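# Loop the hair tie around the charger and its wound cable

## Task

Slip the hair tie around the charger together with the cable coiled on it, sitting square and well away from both ends of the charger. Every loop of cable that was coiled on the charger at the start must still be coiled on it, with no loop dangling free, and the tie must press each loop against the charger's two broad faces. At the end the charger must rest on the desk, flat on one of its broad faces.

## Robot and tools

ROBOT. Two Doosan M1013 arms, left_arm and right_arm, each carrying a Robotiq 140 two-finger gripper with a wrist camera. The fingers can fold at a hinge. Grip with the outer quarter of the pads, near the tips. Grips deeper toward the palm may hold loosely or squeeze too hard. A fingertip pushed into a surface folds easily, so contact can go unnoticed. Calibrated bases in the scene frame: left_arm (-0.019, +0.693, 0) m, right_arm (+0.022, -0.614, 0) m, each turned slightly about z.

FRAMES. Scene frame: origin on the table top, halfway between the arms; +z up, +x away over the table, left_arm on the +y side. Fixed cameras and the table use the scene frame. Each arm reports its hand pose, velocities and targets, and its wrist camera pose, in its own base frame. Offsets run along that arm's base axes, and rotations turn about its Hand target point. The gripper's fingers point along its +z and open along its y. end_effector_position is the point between the closed pads; fingertips reach about 33 mm past it.

execute_actions(actions, cameras). actions is a list of actions. Each action is a table of 1 to 15 rows, one row per 1/30 s step; a short table repeats its final row to fill 15 steps. Every row holds 18 numbers in [-1, 1], both arms in one row, left first: dx, dy, dz, rx, ry, rz, position, force_limit, speed for left_arm, then the same nine for right_arm. dx..rz are offsets, not poses: they count from that arm's Hand target at the start of the action, and every row counts from that same start. Repeating an offset in a new action moves further. Scale: 1.0 = 0.6 m or 180 degrees; rx, ry, rz form one rotation vector. Six zeros re-request the current Hand target. position: +1 fully open (140 mm), about -0.8 pads touching, -1 close until blocked. force_limit: -1 about 14 N, 0 about 40 N, +1 about 58 N; closing faster squeezes harder. speed: -1 about 30 mm/s, 0 about 140, +1 about 250. To leave a gripper unchanged, resend its previous three numbers, since 0 is a real command. cameras: names, ["all"] or []; an empty actions list returns images and full status.

move(target, speed, blend, stop_force, zero, blocking, cameras). target is one 18-number row as above, or a list of up to 15 such rows; all rows are offsets from the same starting Hand targets, not from the previous row. Paths are straight lines ending together, capped at 10 s total. speed is top path speed in m/s, 0.002 to 2, default 0.25 (turns up to twice that in rad/s); one value or one per target. blend, in metres, rounds corners between listed targets; 0 means stop at each. stop_force, in N, 10 to 80, ends an arm's path when it feels that much extra push along its travel; use it only slowly, not while turning the gripper, and leave it out when backing away from a contact. zero (default true) resets the force reference before the move. blocking=false returns after about 0.5 s while the move continues (not allowed with stop_force). Paths do not avoid obstacles, and gripper settings in a list should be the same in every row.

wait(seconds 0 to 10) lets time pass. stop brakes a running move. zoom_image(camera, region [x0, y0, x1, y1] in image pixels, at most 504 by 504) enlarges part of the newest picture from cam_head_left, cam_head_right, cam_high, cam_left_wrist or cam_right_wrist. clear_fault(arm) clears a reported torque or force fault on left_arm or right_arm. read_manual returns licence texts. finished_scene(scene) ends the current scene by its number; call it only once the goal holds with the robot idle.

CONTROL LIMITS. Each step the commanded pose is clipped to 70 mm and 16 degrees from the measured pose, so a far offset may take several actions. Hand target is the last clipped command; grippers often stop a bit short of it, and the next command reasserts it. A clearance check blocks commands bringing the arms too close together.

RESULTS. end_effector_position (m), end_effector_quat_wxyz and velocities are per arm in its base frame. Hand target is where the next offsets start. object_status: 0 moving, 1 blocked while opening, 2 blocked while closing (likely holding), 3 reached the requested position or pads met. position_measured is in counts: 3 open, 75 about 100 mm, 139 about 60 mm, 200 about 20 mm, 230 pads touching. Joint torques, external joint torques and Flange force (gripper x y z axes) hint at contact; they carry offsets and noise. Wrist depth gives a 7 by 7 grid of distances ahead of each wrist camera, in mm, with - for no value. A move adds a "move:" line: done, off_target, moving, held or fault, plus limits such as paced or held. Cameras: cam_head_left, cam_head_right, cam_high, cam_low, cam_left_wrist, cam_right_wrist, each 896x504.

AVOID. Nothing may fall or be left off the table. Don't drop parts, release moving parts, slam or push hard. An arm stops on a torque fault (wrist joints 39.6 N m, elbow 140, shoulder and waist 299) or on 144 N of outside force; it then needs clear_fault. Touching targets only slightly past a firm surface can already fault the arm. Never let the arms or grippers press on each other. Long holding, stretched reaches or pushing against unreachable poses overheat motors and brake the arm for 30 to 60 s. Keep paths away from an arm's own base, and avoid large twisting loads on the gripper.

Each tool is called after "Call:" in YAML: its name, and indented under it one key for each argument.

## Session

Call:
execute_actions:
  actions: []

Scene clock: 0.00 s.
left_arm: end_effector_position=(+0.5780, -0.4904, +0.2402) position_measured=3 object_status=3 end_effector_quat_wxyz=(-0.561, -0.316, +0.763, +0.057) | right_arm: end_effector_position=(+0.6908, -0.2255, +0.2133) position_measured=3 object_status=3 end_effector_quat_wxyz=(+0.634, +0.491, -0.533, +0.270)
Joint positions: left_arm=[-0.466 0.807 1.168 -0.816 2.07 3.415] | right_arm=[0.052 0.743 1.573 -1.198 1.877 3.615]
Joint velocities: within noise
Joint torques (N m): no reading
External joint torques (N m): no reading
Flange force (N): no reading
Wrist depth (mm): cam_left_wrist=[460 - - 1020 3315 3405 - / 408 - - - 3499 3499 - / 367 - - - - - 3760 / 319 134 444 530 - 137 579 / - 114 381 - 590 137 92 / - 300 354 408 - - - / - 280 304 356 385 - -] | cam_right_wrist=[1537 - - - 2599 - - / 1457 1576 - - - 3820 - / 1670 1854 - - 2654 - 3075 / 1715 126 2379 2741 2966 135 3038 / - 117 1882 2174 2654 134 102 / - 1378 1566 1751 2033 2313 93 / - 1212 1313 1466 1704 1940 -]
Hand target: left_arm +0.5780, -0.4904, +0.2402; -0.561, -0.316, +0.763, +0.057 | right_arm +0.6908, -0.2255, +0.2133; +0.634, +0.491, -0.533, +0.270
Tool commands: left_gripper/position=+1.0 left_gripper/force_limit=+1.0 left_gripper/speed=+1.0 right_gripper/position=+1.0 right_gripper/force_limit=+1.0 right_gripper/speed=+1.0

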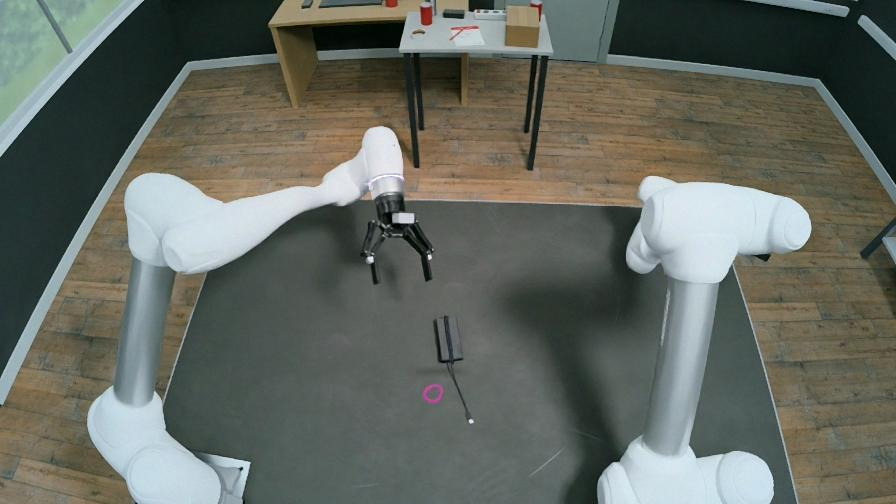

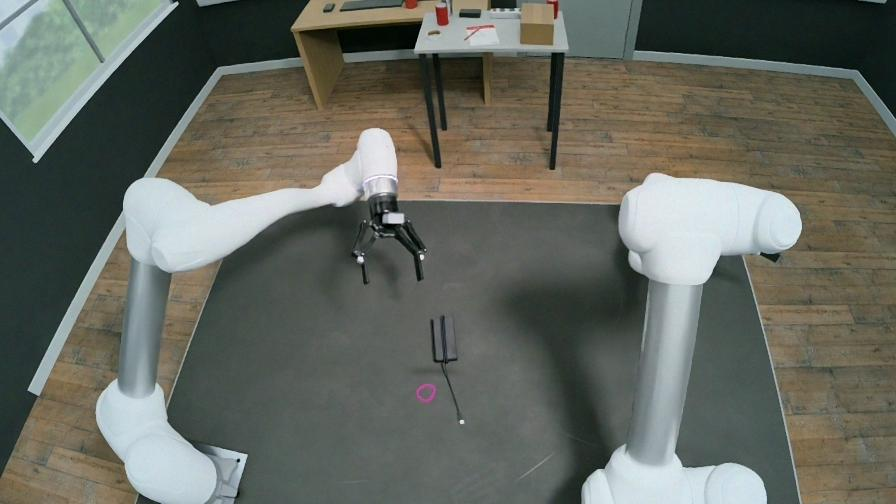

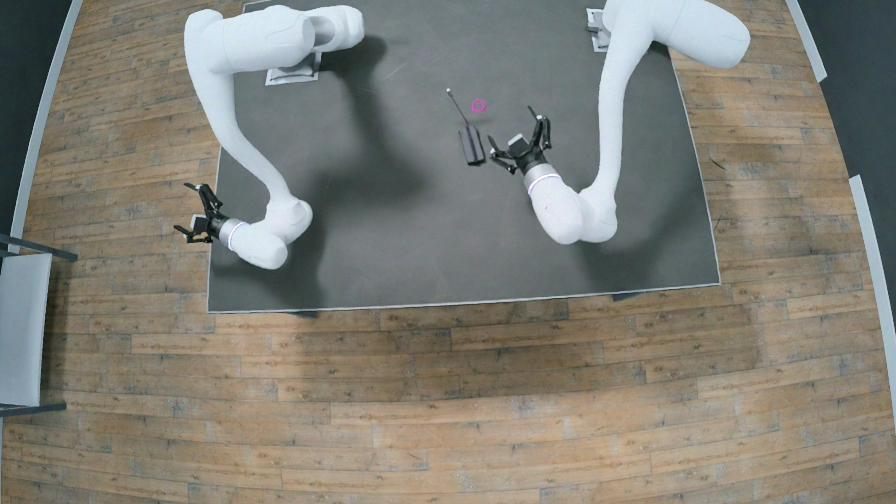

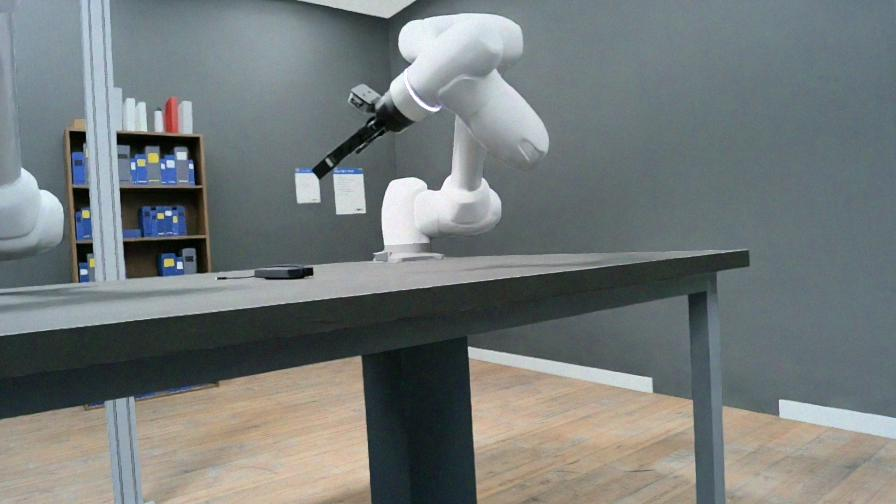

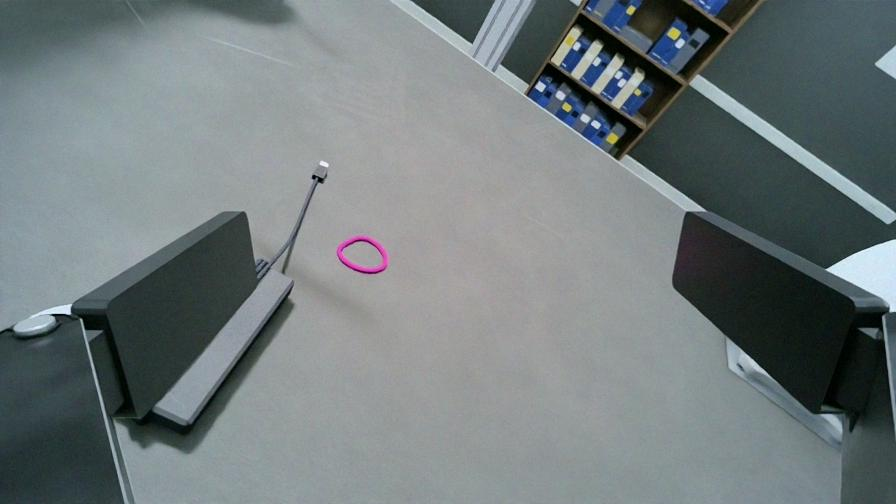

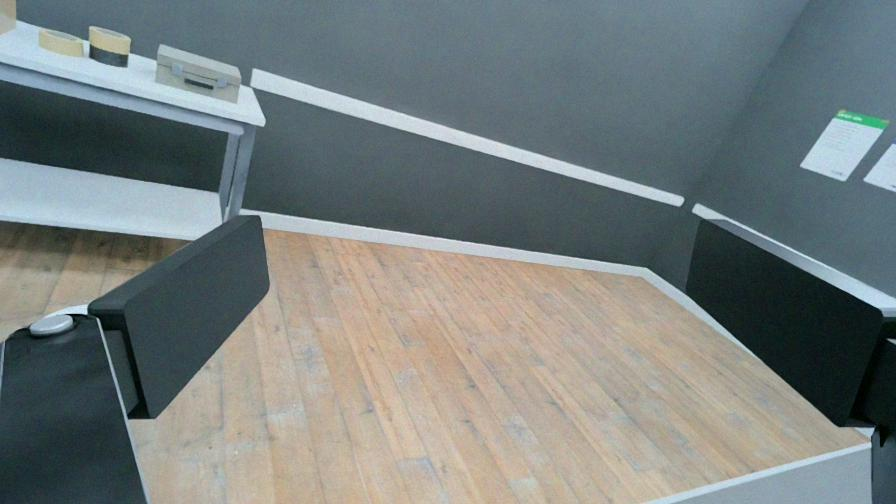

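Call:
zoom_image:
  camera: "cam_head_left"
  region: [390, 300, 510, 430]

Call:
zoom_image:
  camera: "cam_low"
  region: [200, 240, 340, 300]

Call:
zoom_image:
  camera: "cam_left_wrist"
  region: [100, 150, 450, 450]

Call:
zoom_image:
  camera: "cam_high"
  region: [430, 70, 530, 180]

Scaled by 3.877 from the camera's 896x504 image, which has a finer 1280x720 frame.

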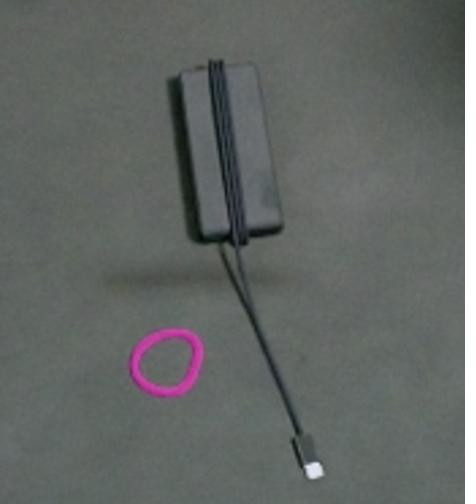

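Scaled by 3.600 from the camera's 896x504 image, which has a finer 1280x720 frame.

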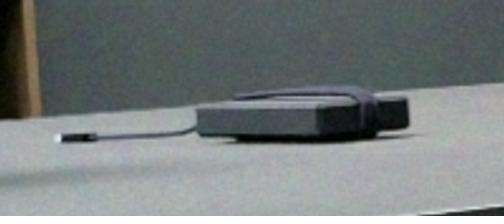

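Scaled by 1.440 from the camera's 896x504 image, which has a finer 1280x720 frame.

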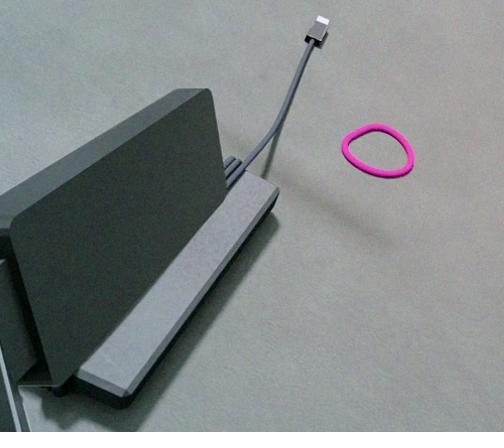

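Scaled by 4.582 from the camera's 896x504 image, which has a finer 1280x720 frame.

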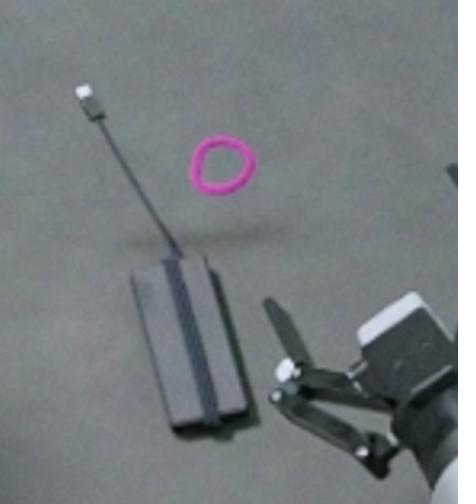

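Call:
move:
  target: [-0.353,-0.143,-0.11,0.246,-0.302,0.219,-1,-1,0,0,0,0,0,0,0,1,1,1]
  cameras: ["cam_left_wrist","cam_head_left","cam_high"]

Scene clock: 8.33 s.
left_arm: end_effector_position=(+0.3662, -0.5762, +0.1742) position_measured=233 object_status=3 end_effector_quat_wxyz=(+0.001, +0.707, -0.707, +0.000) | right_arm: end_effector_position=(+0.6908, -0.2255, +0.2133) position_measured=3 object_status=3 end_effector_quat_wxyz=(+0.634, +0.491, -0.533, +0.270)
Joint positions: left_arm=[-1.054 0.289 1.725 -0.002 1.126 2.088] | right_arm=[0.052 0.743 1.573 -1.198 1.877 3.615]
Joint torques (N m): left_arm=[2.21 -68.12 -38.02 4.41 0.05 0.63] | right_arm=[1.26 -94.55 -29.41 -0.66 1.89 -0.16]
External joint torques (N m): left_arm=[-2.16 0.45 0.04 -0.54 -0.09 -0.63] | right_arm=[-1.23 -3.6 2.16 0.02 0.11 0.17]
Flange force (N): left_arm=[2.5 3.3 0.5] | right_arm=[0.8 8.5 5.7]
Wrist depth (mm): cam_left_wrist=[278 278 280 280 281 283 284 / 288 266 291 296 294 297 298 / - 306 311 302 - 315 313 / - 326 316 133 326 334 337 / 345 346 - - 86 347 353 / 365 - 78 - - 76 - / - - - - - - -] | cam_right_wrist=[1449 - - 2272 - - - / 1378 1519 - 2573 3502 - - / 1616 1970 - 2898 6003 2898 3192 / 1692 126 2472 2833 - 135 - / - 117 1814 2251 3551 134 102 / - 1378 1547 1751 2001 2313 93 / - 1201 1334 1466 1704 1896 -]
Hand target: left_arm +0.3662, -0.5762, +0.1742; +0.001, +0.707, -0.707, +0.000 | right_arm +0.6908, -0.2255, +0.2133; +0.634, +0.491, -0.533, +0.270
Off the commanded pose: left_arm 0.000 m, 0 deg | right_arm 0.000 m, 0 deg.
move: done
camera_calibration:
cam_left_wrist: T_world_to_cam=[[-0.99987, -0.00851035, 0.0136918, 0.369093], [-0.00316128, 0.936323, 0.351127, 0.482765], [-0.0158082, 0.351038, -0.936228, 0.509661], [0, 0, 0, 1]] pos_world=[0.378628, -0.627793, 0.302593]
Images, in order (width x height): cam_head_left 896x504, cam_high 896x504, cam_left_wrist 896x504.

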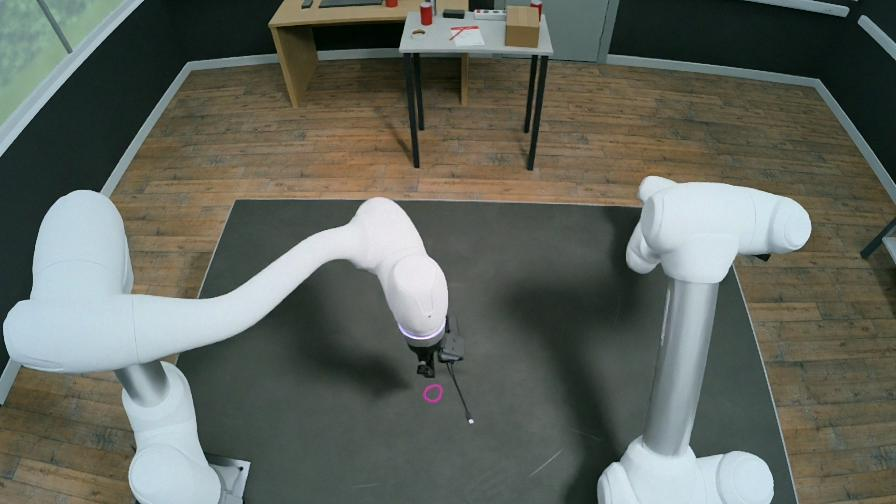

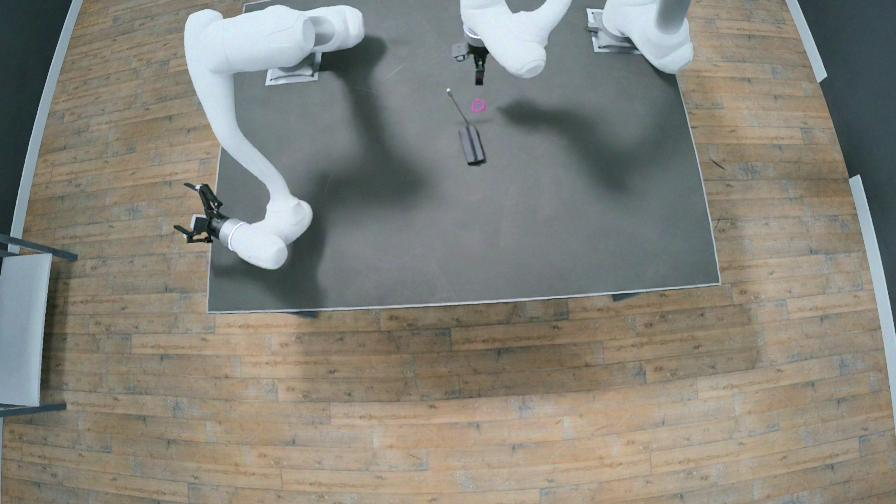

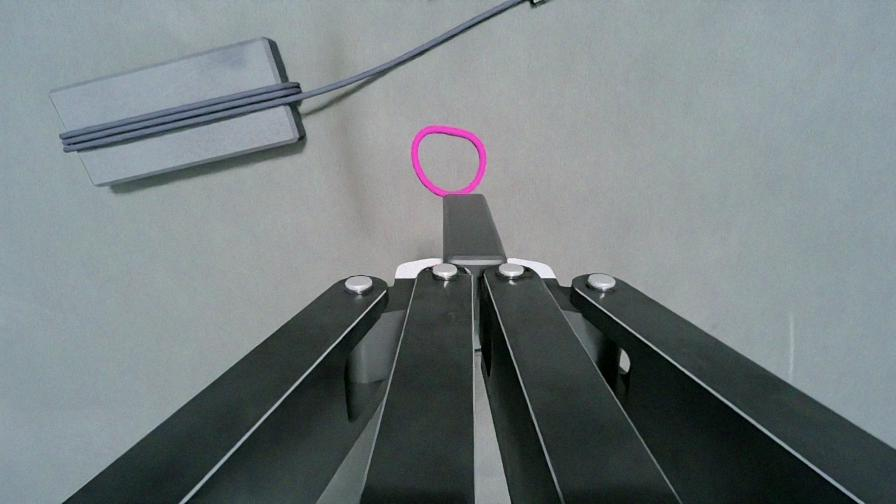

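Call:
move:
  target: [0.0065,-0.0025,-0.2183,0,0,0,-1,-1,0,0,0,0,0,0,0,1,1,1]
  cameras: ["cam_left_wrist"]

Call:
move:
  target: [0,0,-0.02,0,0,0,-1,-1,0,0,0,0,0,0,0,1,1,1]
  cameras: ["cam_left_wrist"]
  speed: 0.006
  stop_force: 12

Scene clock: 10.20 s.
left_arm: end_effector_position=(+0.3701, -0.5777, +0.0433) position_measured=233 object_status=3 end_effector_quat_wxyz=(+0.001, +0.707, -0.707, +0.000) | right_arm: end_effector_position=(+0.6908, -0.2255, +0.2133) position_measured=3 object_status=3 end_effector_quat_wxyz=(+0.634, +0.491, -0.533, +0.270)
Joint positions: left_arm=[-1.051 0.408 1.83 -0.002 0.903 2.092] | right_arm=[0.052 0.743 1.573 -1.198 1.877 3.615]
Joint torques (N m): left_arm=[1.66 -73.96 -32.83 3.92 0.06 0.69] | right_arm=[1.2 -94.49 -29.34 -0.68 1.9 -0.17]
External joint torques (N m): left_arm=[-1.44 -0.21 -0.18 -0.56 -0.11 -0.69] | right_arm=[-1.22 -3.25 2.23 0.05 0.09 0.18]
Flange force (N): left_arm=[1.5 2.7 -0.1] | right_arm=[0.4 8.2 5.6]
Wrist depth (mm): cam_left_wrist=[138 158 160 160 161 162 161 / 142 158 170 169 171 171 171 / 153 173 178 177 179 180 181 / 187 188 188 132 188 190 191 / 197 197 - - 86 198 202 / - - 77 - - 76 218 / - - - - - - -] | cam_right_wrist=[1483 1457 2212 - - 3075 - / 1801 1547 3075 - - - - / 1433 - - 2898 - - 3152 / 1704 126 2547 2711 3275 135 2547 / - 117 1882 2174 2272 135 102 / - 1393 1556 1776 2050 2335 93 / - 1230 1356 1483 1637 1955 -]
Hand target: left_arm +0.3701, -0.5777, +0.0433; +0.001, +0.707, -0.707, +0.000 | right_arm +0.6908, -0.2255, +0.2133; +0.634, +0.491, -0.533, +0.270
Off the commanded pose: left_arm 0.000 m, 0 deg | right_arm 0.000 m, 0 deg.
move: done
camera_calibration:
cam_left_wrist: T_world_to_cam=[[-0.99987, -0.00850919, 0.013693, 0.374772], [-0.00316124, 0.936355, 0.351039, 0.530274], [-0.0158086, 0.35095, -0.936261, 0.387682], [0, 0, 0, 1]] pos_world=[0.382528, -0.629393, 0.171693]
Images, in order (width x height): cam_left_wrist 896x504.

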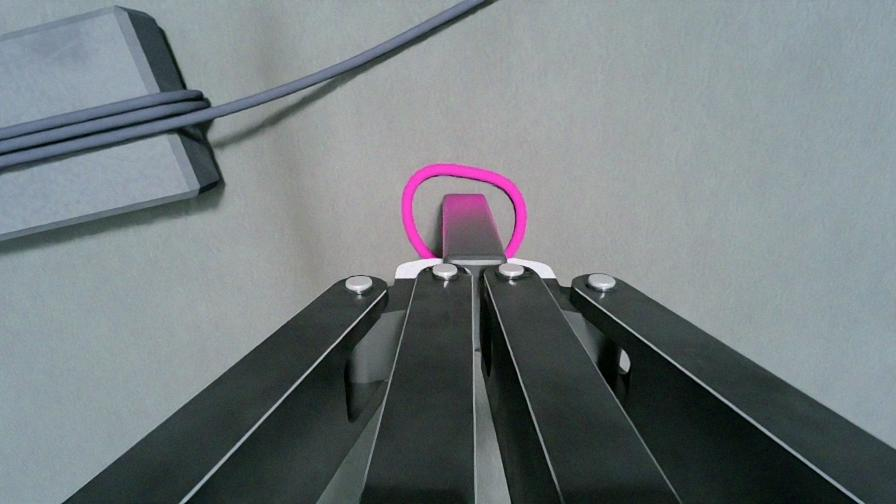

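Scene clock: 12.60 s.
left_arm: end_effector_position=(+0.3701, -0.5777, +0.0325) position_measured=233 object_status=3 end_effector_quat_wxyz=(+0.001, +0.707, -0.707, +0.000) | right_arm: end_effector_position=(+0.6908, -0.2255, +0.2133) position_measured=3 object_status=3 end_effector_quat_wxyz=(+0.634, +0.491, -0.533, +0.270)
Joint positions: left_arm=[-1.051 0.419 1.837 -0.002 0.885 2.092] | right_arm=[0.052 0.743 1.573 -1.198 1.877 3.615]
Joint torques (N m): left_arm=[2.34 -58.34 -25.51 4.18 -2.38 0.67] | right_arm=[1.07 -94.52 -29.4 -0.65 1.87 -0.17]
External joint torques (N m): left_arm=[-2.33 -16.49 -7.1 -0.85 2.33 -0.67] | right_arm=[-1.12 -3.53 2.13 0.01 0.12 0.19]
Flange force (N): left_arm=[-2.0 6.5 -25.9] | right_arm=[0.7 8.4 5.5]
Wrist depth (mm): cam_left_wrist=[129 150 150 151 151 152 152 / 133 154 158 158 161 160 161 / 142 163 167 166 168 169 170 / 176 177 177 133 176 181 179 / 186 185 - - 86 186 191 / 197 - 77 - - 76 202 / - - - - - - -] | cam_right_wrist=[1519 - - 2379 - 2573 - / 1393 1483 - 2174 - - - / 1627 1727 - - 3407 - 3551 / 1704 126 2356 2626 3233 135 3318 / - 117 1868 2292 2682 135 102 / - 1378 1556 1715 2119 2448 93 / - 1189 1334 1483 1670 2017 -]
Hand target: left_arm +0.3701, -0.5777, +0.0325; +0.001, +0.707, -0.707, +0.000 (not the last commanded pose) | right_arm +0.6908, -0.2255, +0.2133; +0.634, +0.491, -0.533, +0.270
Off the commanded pose: left_arm 0.001 m, 0 deg | right_arm 0.000 m, 0 deg.
move: contact (left_arm)
camera_calibration:
cam_left_wrist: T_world_to_cam=[[-0.99987, -0.00841568, 0.0137277, 0.374974], [-0.00306005, 0.936323, 0.351126, 0.534028], [-0.0158085, 0.351038, -0.936228, 0.377527], [0, 0, 0, 1]] pos_world=[0.382528, -0.629393, 0.160793]
Images, in order (width x height): cam_left_wrist 896x504.

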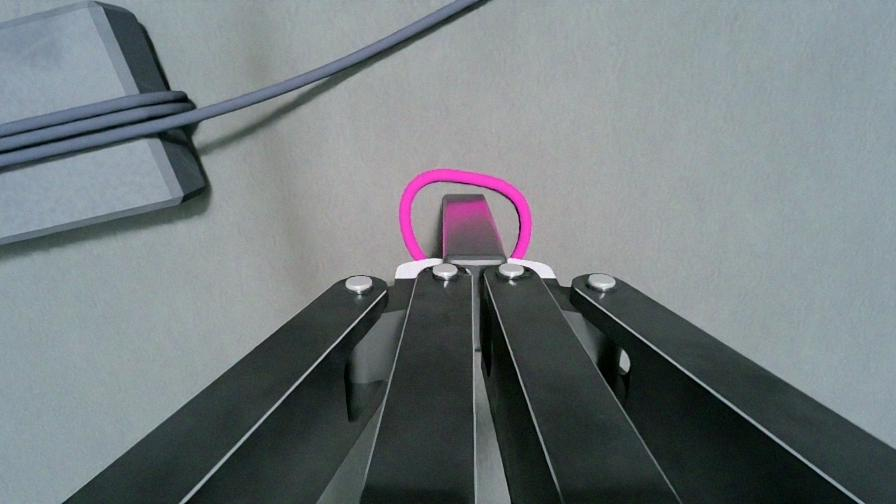

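Call:
move:
  target: [0,0,0.0005,0,0,0,-1,-1,-1,0,0,0,0,0,0,1,1,1]

Call:
move:
  target: [0,0,0,0,0,0,-0.45,0,-1,0,0,0,0,0,0,1,1,1]
  cameras: ["cam_left_wrist"]

Scene clock: 13.93 s.
left_arm: end_effector_position=(+0.3701, -0.5777, +0.0327) position_measured=233 object_status=3 end_effector_quat_wxyz=(+0.001, +0.707, -0.707, +0.000) | right_arm: end_effector_position=(+0.6908, -0.2255, +0.2133) position_measured=3 object_status=3 end_effector_quat_wxyz=(+0.634, +0.491, -0.533, +0.270)
Joint positions: left_arm=[-1.051 0.419 1.837 -0.002 0.885 2.092] | right_arm=[0.052 0.743 1.573 -1.198 1.877 3.615]
Joint torques (N m): left_arm=[1.93 -73.37 -32.67 3.94 -0.64 0.63] | right_arm=[1.08 -94.46 -29.34 -0.66 1.89 -0.2]
External joint torques (N m): left_arm=[-2 -1.41 0.12 -0.63 0.6 -0.63] | right_arm=[-1.06 -3.32 2.23 0.04 0.1 0.21]
Flange force (N): left_arm=[0.5 4.2 -2.4] | right_arm=[0.4 8.4 5.5]
Wrist depth (mm): cam_left_wrist=[133 150 150 152 151 152 153 / 132 154 158 157 159 160 161 / - 154 167 166 170 169 170 / 175 175 177 133 176 181 180 / 187 187 - - 86 185 192 / 196 - 77 - - 76 202 / - - - - - - -] | cam_right_wrist=[1449 1659 - - - - - / 1528 1586 - - - - - / 1659 2033 - - 3075 - 2966 / 1715 126 2356 2682 3318 135 2771 / - 109 1827 2212 2711 134 102 / - 1356 1528 1868 2050 2335 93 / - 1201 1334 1475 1681 1970 -]
Hand target: left_arm +0.3701, -0.5777, +0.0328; +0.001, +0.707, -0.707, +0.000 | right_arm +0.6908, -0.2255, +0.2133; +0.634, +0.491, -0.533, +0.270
Off the commanded pose: left_arm 0.000 m, 0 deg | right_arm 0.000 m, 0 deg.
move: done

Scene clock: 15.20 s.
left_arm: end_effector_position=(+0.3701, -0.5777, +0.0328) position_measured=186 object_status=0 end_effector_quat_wxyz=(+0.001, +0.707, -0.707, +0.000) | right_arm: end_effector_position=(+0.6908, -0.2255, +0.2133) position_measured=3 object_status=3 end_effector_quat_wxyz=(+0.634, +0.491, -0.533, +0.270)
Joint positions: left_arm=[-1.051 0.419 1.837 -0.002 0.885 2.092] | right_arm=[0.052 0.743 1.573 -1.198 1.877 3.615]
Joint torques (N m): left_arm=[1.81 -74.06 -32.11 3.89 0.03 0.66] | right_arm=[1.48 -94.42 -29.39 -0.69 1.87 -0.17]
External joint torques (N m): left_arm=[-1.73 -0.8 -0.57 -0.56 -0.09 -0.66] | right_arm=[-1.48 -3.65 2.23 0.05 0.13 0.18]
Flange force (N): left_arm=[1.8 3.0 -1.1] | right_arm=[0.8 8.6 6.1]
Wrist depth (mm): cam_left_wrist=[129 150 150 150 151 151 153 / 133 155 158 159 160 162 160 / 142 154 167 167 169 169 170 / 177 176 174 174 174 179 180 / 187 183 92 188 86 86 191 / - - 66 199 - - - / - - - 216 - - -] | cam_right_wrist=[1425 - 2231 - - - 2472 / 1566 1556 - - - 3454 3454 / 1801 2251 - - - - 2741 / 1739 126 2335 3113 3654 135 - / - 109 1868 2174 2654 135 102 / - 1378 1566 1788 2017 2335 93 / - 1218 1313 1510 1715 1970 -]
Hand target: left_arm +0.3701, -0.5777, +0.0328; +0.001, +0.707, -0.707, +0.000 | right_arm +0.6908, -0.2255, +0.2133; +0.634, +0.491, -0.533, +0.270
Off the commanded pose: left_arm 0.000 m, 0 deg | right_arm 0.000 m, 0 deg.
move: done
camera_calibration:
cam_left_wrist: T_world_to_cam=[[-0.99987, -0.00841568, 0.0137277, 0.37497], [-0.00306005, 0.936323, 0.351126, 0.533922], [-0.0158085, 0.351038, -0.936228, 0.377808], [0, 0, 0, 1]] pos_world=[0.382528, -0.629393, 0.161093]
Images, in order (width x height): cam_left_wrist 896x504.

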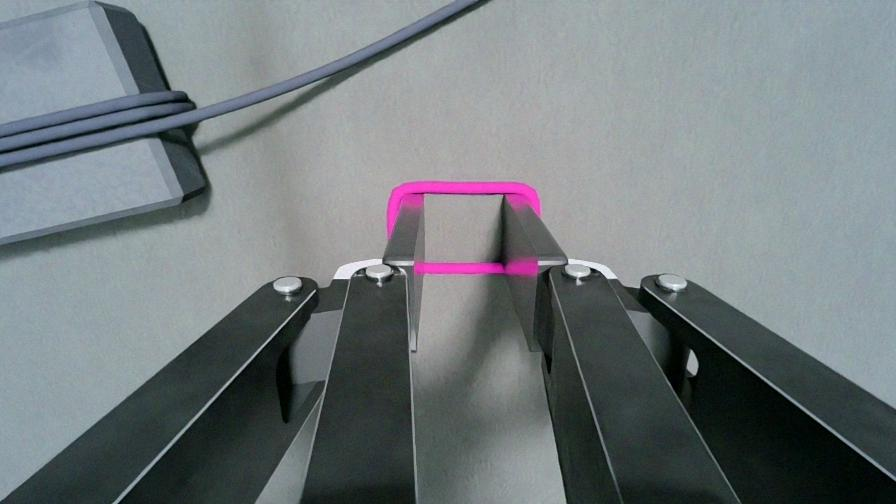

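Call:
move:
  target: [0,0,0.1,0,0,0,-0.44,0,-1,0,0,0,0,0,0,1,1,1]
  cameras: ["cam_left_wrist","cam_head_left","cam_low"]

Call:
zoom_image:
  camera: "cam_head_left"
  region: [390, 300, 510, 430]

Call:
zoom_image:
  camera: "cam_low"
  region: [180, 180, 320, 300]

Scene clock: 16.27 s.
left_arm: end_effector_position=(+0.3701, -0.5777, +0.0927) position_measured=185 object_status=3 end_effector_quat_wxyz=(+0.001, +0.707, -0.707, +0.000) | right_arm: end_effector_position=(+0.6908, -0.2255, +0.2133) position_measured=3 object_status=3 end_effector_quat_wxyz=(+0.634, +0.491, -0.533, +0.270)
Joint positions: left_arm=[-1.051 0.36 1.794 -0.002 0.988 2.092] | right_arm=[0.052 0.743 1.573 -1.198 1.877 3.615]
Joint torques (N m): left_arm=[1.61 -71.71 -34.88 4.13 0.02 0.69] | right_arm=[1.2 -94.28 -29.44 -0.66 1.89 -0.17]
External joint torques (N m): left_arm=[-1.7 0.13 -0.25 -0.56 -0.07 -0.69] | right_arm=[-1.16 -3.64 2.31 0.03 0.1 0.18]
Flange force (N): left_arm=[2.3 2.7 0.0] | right_arm=[0.6 8.9 5.9]
Wrist depth (mm): cam_left_wrist=[201 201 205 205 206 207 208 / - 194 215 216 218 219 220 / 202 199 227 228 227 231 232 / 239 245 237 236 133 244 247 / 254 - 92 262 86 86 261 / - - 66 271 - - - / - - - 298 - - -] | cam_right_wrist=[1466 - 2101 - - - - / 1378 1596 2251 - - - 3318 / 1637 1985 - - - - 3318 / 1627 126 2379 2626 3318 135 - / - 117 1910 2272 2654 135 102 / - 1385 1547 1739 2001 2335 93 / - 1218 1320 1483 1704 1925 -]
Hand target: left_arm +0.3701, -0.5777, +0.0928; +0.001, +0.707, -0.707, +0.000 | right_arm +0.6908, -0.2255, +0.2133; +0.634, +0.491, -0.533, +0.270
Off the commanded pose: left_arm 0.000 m, 0 deg | right_arm 0.000 m, 0 deg.
move: done
camera_calibration:
cam_left_wrist: T_world_to_cam=[[-0.999871, -0.00832335, 0.0137619, 0.374197], [-0.00296012, 0.936291, 0.351212, 0.512777], [-0.0158084, 0.351126, -0.936195, 0.434029], [0, 0, 0, 1]] pos_world=[0.382528, -0.629393, 0.221093]
Images, in order (width x height): cam_head_left 896x504, cam_low 896x504, cam_left_wrist 896x504.

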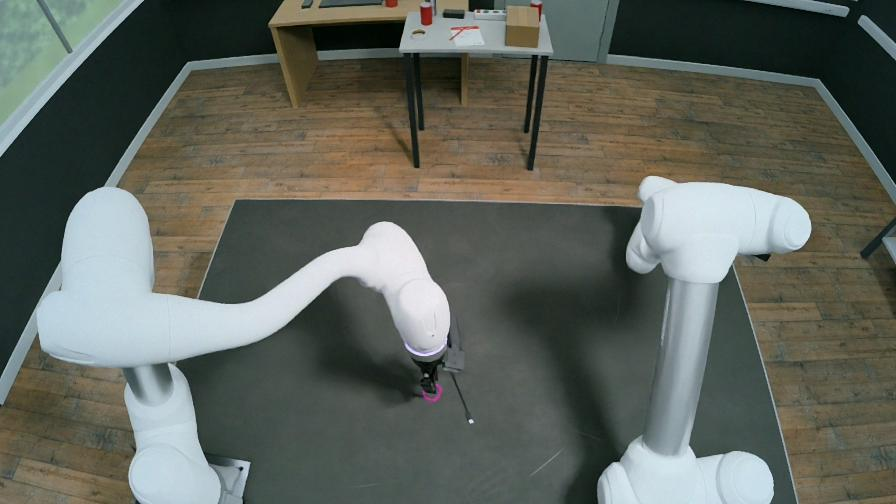

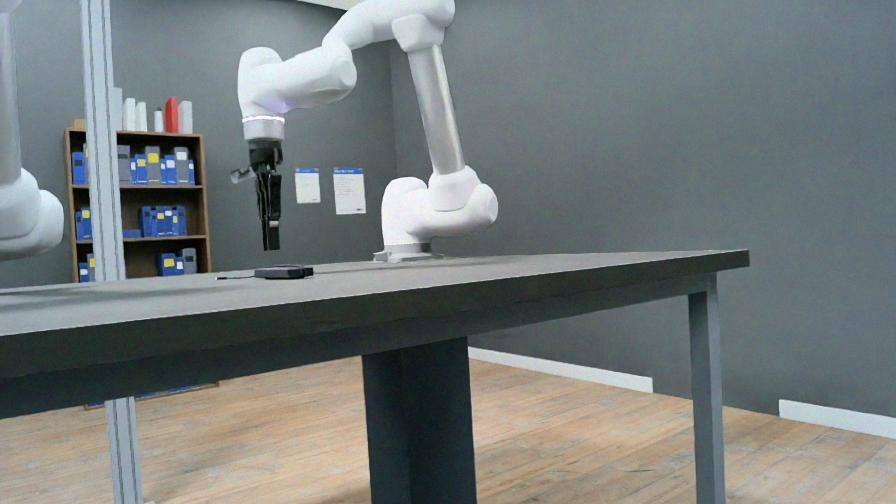

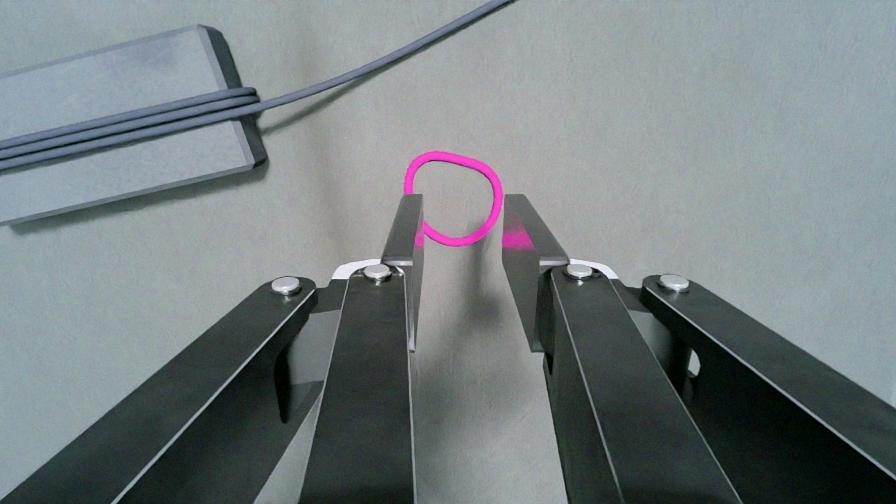

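Scaled by 3.877 from the camera's 896x504 image, which has a finer 1280x720 frame.

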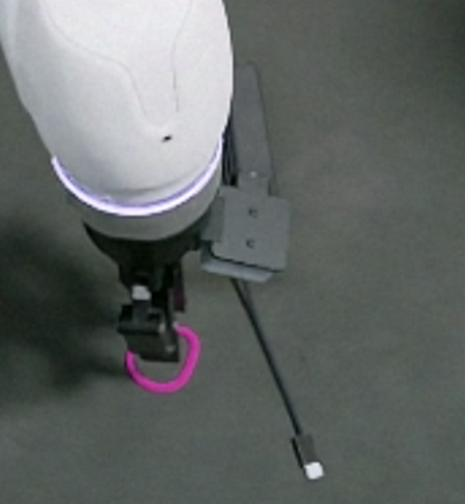

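Scaled by 3.600 from the camera's 896x504 image, which has a finer 1280x720 frame.

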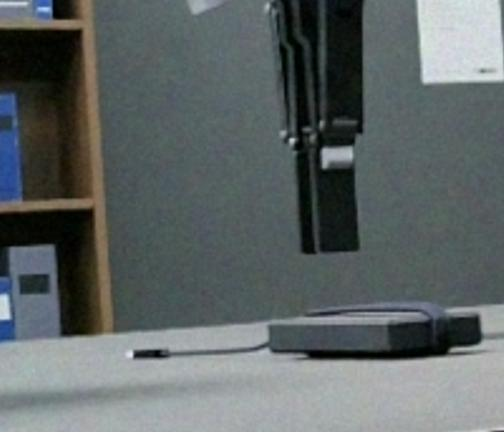

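Call:
move:
  target:
    - [-0.03,0.0037,0,0,0,0,-0.52,-1,0,0,0,0,0,0,0,1,1,1]
    - [-0.03,0.0037,-0.09,0,0,0,-0.52,-1,0,0,0,0,0,0,0,1,1,1]
  cameras: ["cam_left_wrist"]

Scene clock: 19.87 s.
left_arm: end_effector_position=(+0.3521, -0.5755, +0.0388) position_measured=195 object_status=3 end_effector_quat_wxyz=(+0.001, +0.707, -0.707, +0.000) | right_arm: end_effector_position=(+0.6908, -0.2255, +0.2133) position_measured=3 object_status=3 end_effector_quat_wxyz=(+0.634, +0.491, -0.533, +0.270)
Joint positions: left_arm=[-1.072 0.397 1.856 -0.002 0.887 2.07] | right_arm=[0.052 0.743 1.573 -1.198 1.877 3.615]
Joint torques (N m): left_arm=[1.32 -72.36 -32.2 3.88 0.02 0.68] | right_arm=[1.24 -94.34 -29.37 -0.67 1.87 -0.17]
External joint torques (N m): left_arm=[-1.45 -0.47 -0.48 -0.56 -0.07 -0.68] | right_arm=[-1.28 -3.8 2.09 0.04 0.13 0.19]
Flange force (N): left_arm=[1.8 2.6 -0.7] | right_arm=[0.9 8.6 5.8]
Wrist depth (mm): cam_left_wrist=[146 156 155 156 157 158 159 / 139 164 164 165 167 166 167 / 149 172 173 172 174 175 176 / 182 183 181 149 181 186 186 / 193 189 92 198 87 86 198 / - - - 206 66 - - / - - - 225 - - -] | cam_right_wrist=[1547 1955 - 2496 - - - / 1441 1556 2251 - - - - / 1681 1776 2379 - 3075 - - / 1801 126 2356 2898 3318 135 2741 / - 117 1882 2212 2682 134 102 / - 1393 1547 1776 2067 2251 93 / - 1218 1313 1501 1704 2017 -]
Hand target: left_arm +0.3521, -0.5755, +0.0388; +0.001, +0.707, -0.707, +0.000 | right_arm +0.6908, -0.2255, +0.2133; +0.634, +0.491, -0.533, +0.270
Off the commanded pose: left_arm 0.000 m, 0 deg | right_arm 0.000 m, 0 deg.
move: done
camera_calibration:
cam_left_wrist: T_world_to_cam=[[-0.99987, -0.00860268, 0.0136568, 0.356802], [-0.00326001, 0.936322, 0.351128, 0.529736], [-0.0158078, 0.351038, -0.936228, 0.382462], [0, 0, 0, 1]] pos_world=[0.364528, -0.627192, 0.167193]
Images, in order (width x height): cam_left_wrist 896x504.

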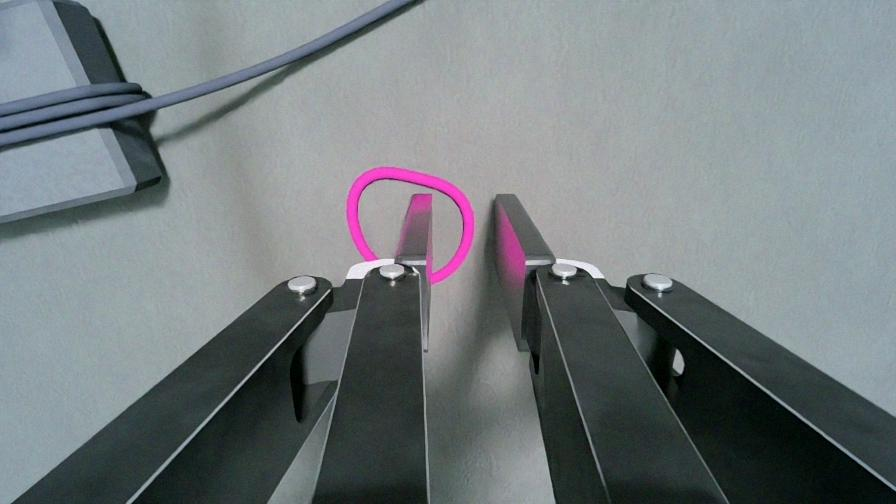

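Call:
move:
  target:
    - [0,0,-0.009,0,0,0,-0.52,-1,-1,0,0,0,0,0,0,1,1,1]
    - [0,0,-0.009,0,0,0,-1,-1,-1,0,0,0,0,0,0,1,1,1]

Call:
wait:
  seconds: 1
  cameras: ["cam_left_wrist"]

Call:
move:
  target: [0,0,0.15,0,0,0,-1,-1,-1,0,0,0,0,0,0,1,1,1]
  cameras: ["cam_left_wrist","cam_low"]

Call:
zoom_image:
  camera: "cam_low"
  region: [180, 180, 320, 300]

Scene clock: 21.80 s.
left_arm: end_effector_position=(+0.3521, -0.5755, +0.0334) position_measured=225 object_status=0 end_effector_quat_wxyz=(+0.001, +0.707, -0.707, +0.000) | right_arm: end_effector_position=(+0.6908, -0.2255, +0.2133) position_measured=3 object_status=3 end_effector_quat_wxyz=(+0.634, +0.491, -0.533, +0.270)
Joint positions: left_arm=[-1.072 0.403 1.86 -0.002 0.878 2.071] | right_arm=[0.052 0.743 1.573 -1.198 1.877 3.615]
Joint torques (N m): left_arm=[1.83 -72.64 -32.13 3.82 0.02 0.7] | right_arm=[1.14 -94.37 -29.37 -0.65 1.89 -0.18]
External joint torques (N m): left_arm=[-2.03 -0.44 -0.34 -0.52 -0.08 -0.7] | right_arm=[-1.24 -3.79 2.06 0.01 0.1 0.2]
Flange force (N): left_arm=[2.0 3.5 -0.6] | right_arm=[0.9 8.6 5.8]
Wrist depth (mm): cam_left_wrist=[146 150 150 151 152 153 153 / 138 158 161 160 162 160 161 / 144 167 168 167 171 170 170 / 177 177 177 133 177 180 181 / 187 186 - - 86 86 192 / 197 - - - 66 75 204 / - - - - - - -] | cam_right_wrist=[1483 2001 - - - 3113 3038 / 1313 1627 2193 - - - - / 1670 2101 - - - - 2292 / 1692 126 2335 2654 2932 135 113 / - 117 1882 2251 2771 134 102 / - 1385 1556 1751 2067 2335 93 / - 1218 1306 1483 1704 2001 -]
Hand target: left_arm +0.3521, -0.5755, +0.0334; +0.001, +0.707, -0.707, +0.000 | right_arm +0.6908, -0.2255, +0.2133; +0.634, +0.491, -0.533, +0.270
Off the commanded pose: left_arm 0.000 m, 0 deg | right_arm 0.000 m, 0 deg.
move: done

Scene clock: 22.80 s.
left_arm: end_effector_position=(+0.3521, -0.5755, +0.0334) position_measured=225 object_status=2 end_effector_quat_wxyz=(+0.001, +0.707, -0.707, +0.000) | right_arm: end_effector_position=(+0.6908, -0.2255, +0.2133) position_measured=3 object_status=3 end_effector_quat_wxyz=(+0.634, +0.491, -0.533, +0.270)
Joint positions: left_arm=[-1.072 0.403 1.86 -0.002 0.878 2.071] | right_arm=[0.052 0.743 1.573 -1.198 1.877 3.615]
Joint torques (N m): left_arm=[1.79 -72.65 -32.03 3.87 0.05 0.65] | right_arm=[1.39 -94.41 -29.42 -0.65 1.87 -0.17]
External joint torques (N m): left_arm=[-1.61 -0.59 -0.49 -0.56 -0.11 -0.65] | right_arm=[-1.41 -3.71 2.23 0.02 0.13 0.19]
Flange force (N): left_arm=[1.7 2.9 -0.8] | right_arm=[0.8 8.7 6.1]
Wrist depth (mm): cam_left_wrist=[147 149 149 151 152 152 153 / 138 159 160 159 161 162 161 / 144 167 168 166 170 170 171 / 177 177 176 132 177 180 178 / 188 186 - - 86 187 192 / 197 - - - 66 75 205 / - - - - - - -] | cam_right_wrist=[1475 - - 2379 2741 2802 - / 1510 1586 2101 - - - 2496 / 1727 2050 - - - - 2833 / 1670 126 2356 2682 2599 135 2898 / - 109 1882 2137 2741 135 102 / - 1393 1586 1763 2050 2356 93 / - 1224 1341 1475 1547 1910 -]
Hand target: left_arm +0.3521, -0.5755, +0.0334; +0.001, +0.707, -0.707, +0.000 | right_arm +0.6908, -0.2255, +0.2133; +0.634, +0.491, -0.533, +0.270
Tool commands: left_gripper/position=-1.0 left_gripper/force_limit=-1.0 left_gripper/speed=-1.0 right_gripper/position=+1.0 right_gripper/force_limit=+1.0 right_gripper/speed=+1.0
Off the commanded pose: left_arm 0.000 m, 0 deg | right_arm 0.000 m, 0 deg.
wait: 1.00 s; at rest by 0.17 s
camera_calibration:
cam_left_wrist: T_world_to_cam=[[-0.99987, -0.00841568, 0.0137277, 0.356983], [-0.00306005, 0.936323, 0.351126, 0.531597], [-0.0158085, 0.351038, -0.936228, 0.377313], [0, 0, 0, 1]] pos_world=[0.364528, -0.627193, 0.161693]
Images, in order (width x height): cam_left_wrist 896x504.

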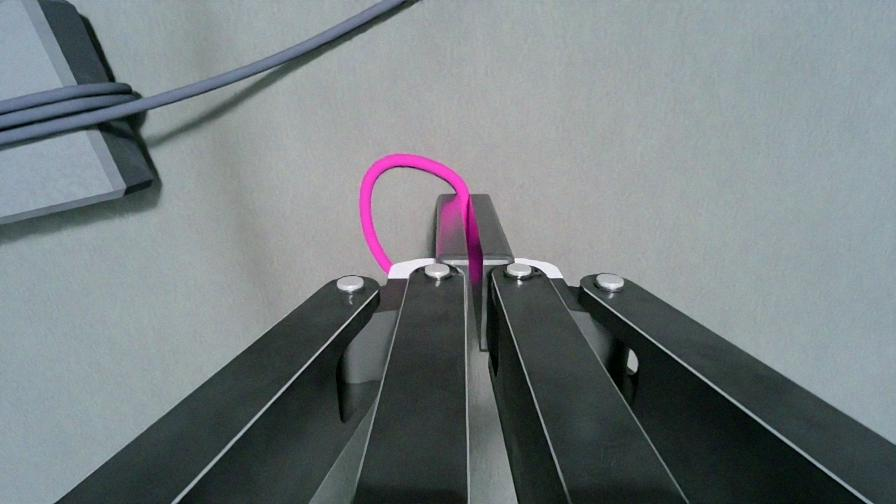

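Scene clock: 23.60 s.
left_arm: end_effector_position=(+0.3521, -0.5755, +0.1233) position_measured=225 object_status=2 end_effector_quat_wxyz=(+0.001, +0.707, -0.707, +0.000) | right_arm: end_effector_position=(+0.6908, -0.2255, +0.2133) position_measured=3 object_status=3 end_effector_quat_wxyz=(+0.634, +0.491, -0.533, +0.270)
Joint positions: left_arm=[-1.072 0.317 1.791 -0.002 1.034 2.07] | right_arm=[0.052 0.743 1.573 -1.198 1.877 3.615]
Joint torques (N m): left_arm=[1.86 -69.08 -35.79 4.24 0.06 0.65] | right_arm=[1.28 -94.43 -29.38 -0.66 1.87 -0.18]
External joint torques (N m): left_arm=[-1.81 0.52 -0.46 -0.54 -0.11 -0.65] | right_arm=[-1.33 -3.66 2.07 0.02 0.12 0.19]
Flange force (N): left_arm=[3.1 2.4 0.2] | right_arm=[0.9 8.4 5.8]
Wrist depth (mm): cam_left_wrist=[227 230 232 233 231 236 237 / 219 221 246 247 247 247 249 / 235 261 259 257 261 259 263 / 269 274 - 133 - - - / 289 287 - - 86 288 298 / 304 - - - 66 75 - / - - - - - - -] | cam_right_wrist=[1519 - - - - - - / 1483 1670 - - - - - / 1854 1788 - 3075 3113 6003 3038 / 1659 126 2356 2711 3879 135 2741 / - 117 1868 2101 2711 134 102 / - 1370 1576 1751 2137 2292 93 / - 1206 1313 1483 1627 1910 -]
Hand target: left_arm +0.3521, -0.5755, +0.1234; +0.001, +0.707, -0.707, +0.000 | right_arm +0.6908, -0.2255, +0.2133; +0.634, +0.491, -0.533, +0.270
Off the commanded pose: left_arm 0.000 m, 0 deg | right_arm 0.000 m, 0 deg.
move: done
camera_calibration:
cam_left_wrist: T_world_to_cam=[[-0.99987, -0.00841685, 0.0137265, 0.355748], [-0.0030601, 0.936291, 0.351213, 0.499859], [-0.0158081, 0.351126, -0.936195, 0.461585], [0, 0, 0, 1]] pos_world=[0.364528, -0.627093, 0.251693]
Images, in order (width x height): cam_low 896x504, cam_left_wrist 896x504.

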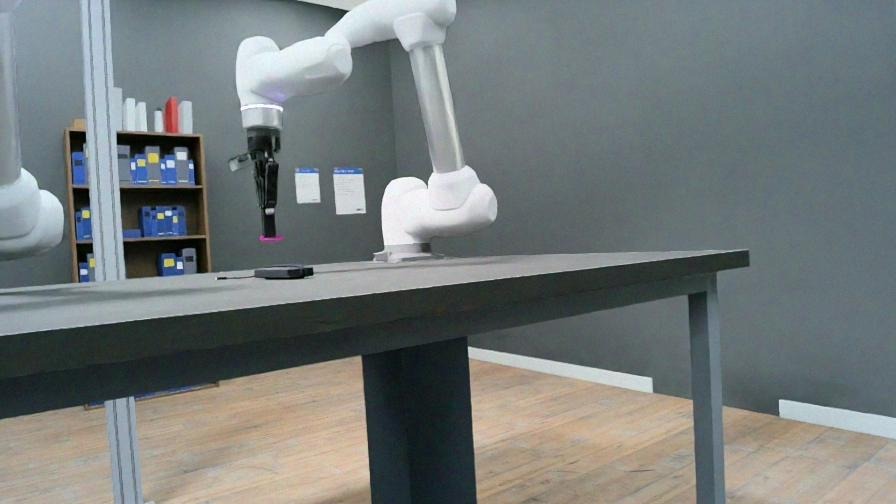

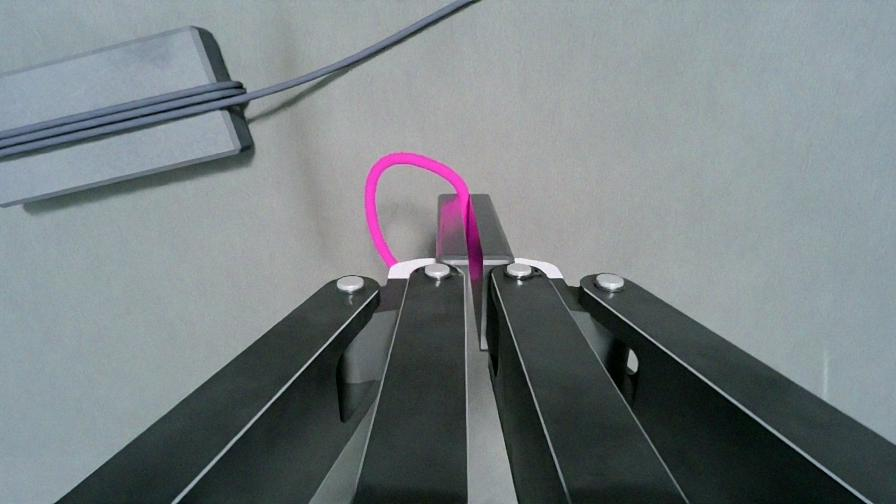

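Scaled by 3.600 from the camera's 896x504 image, which has a finer 1280x720 frame.

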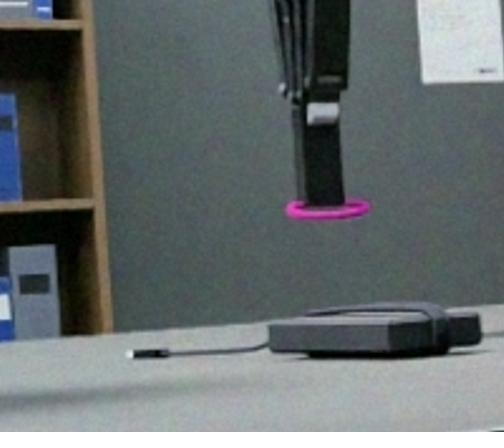

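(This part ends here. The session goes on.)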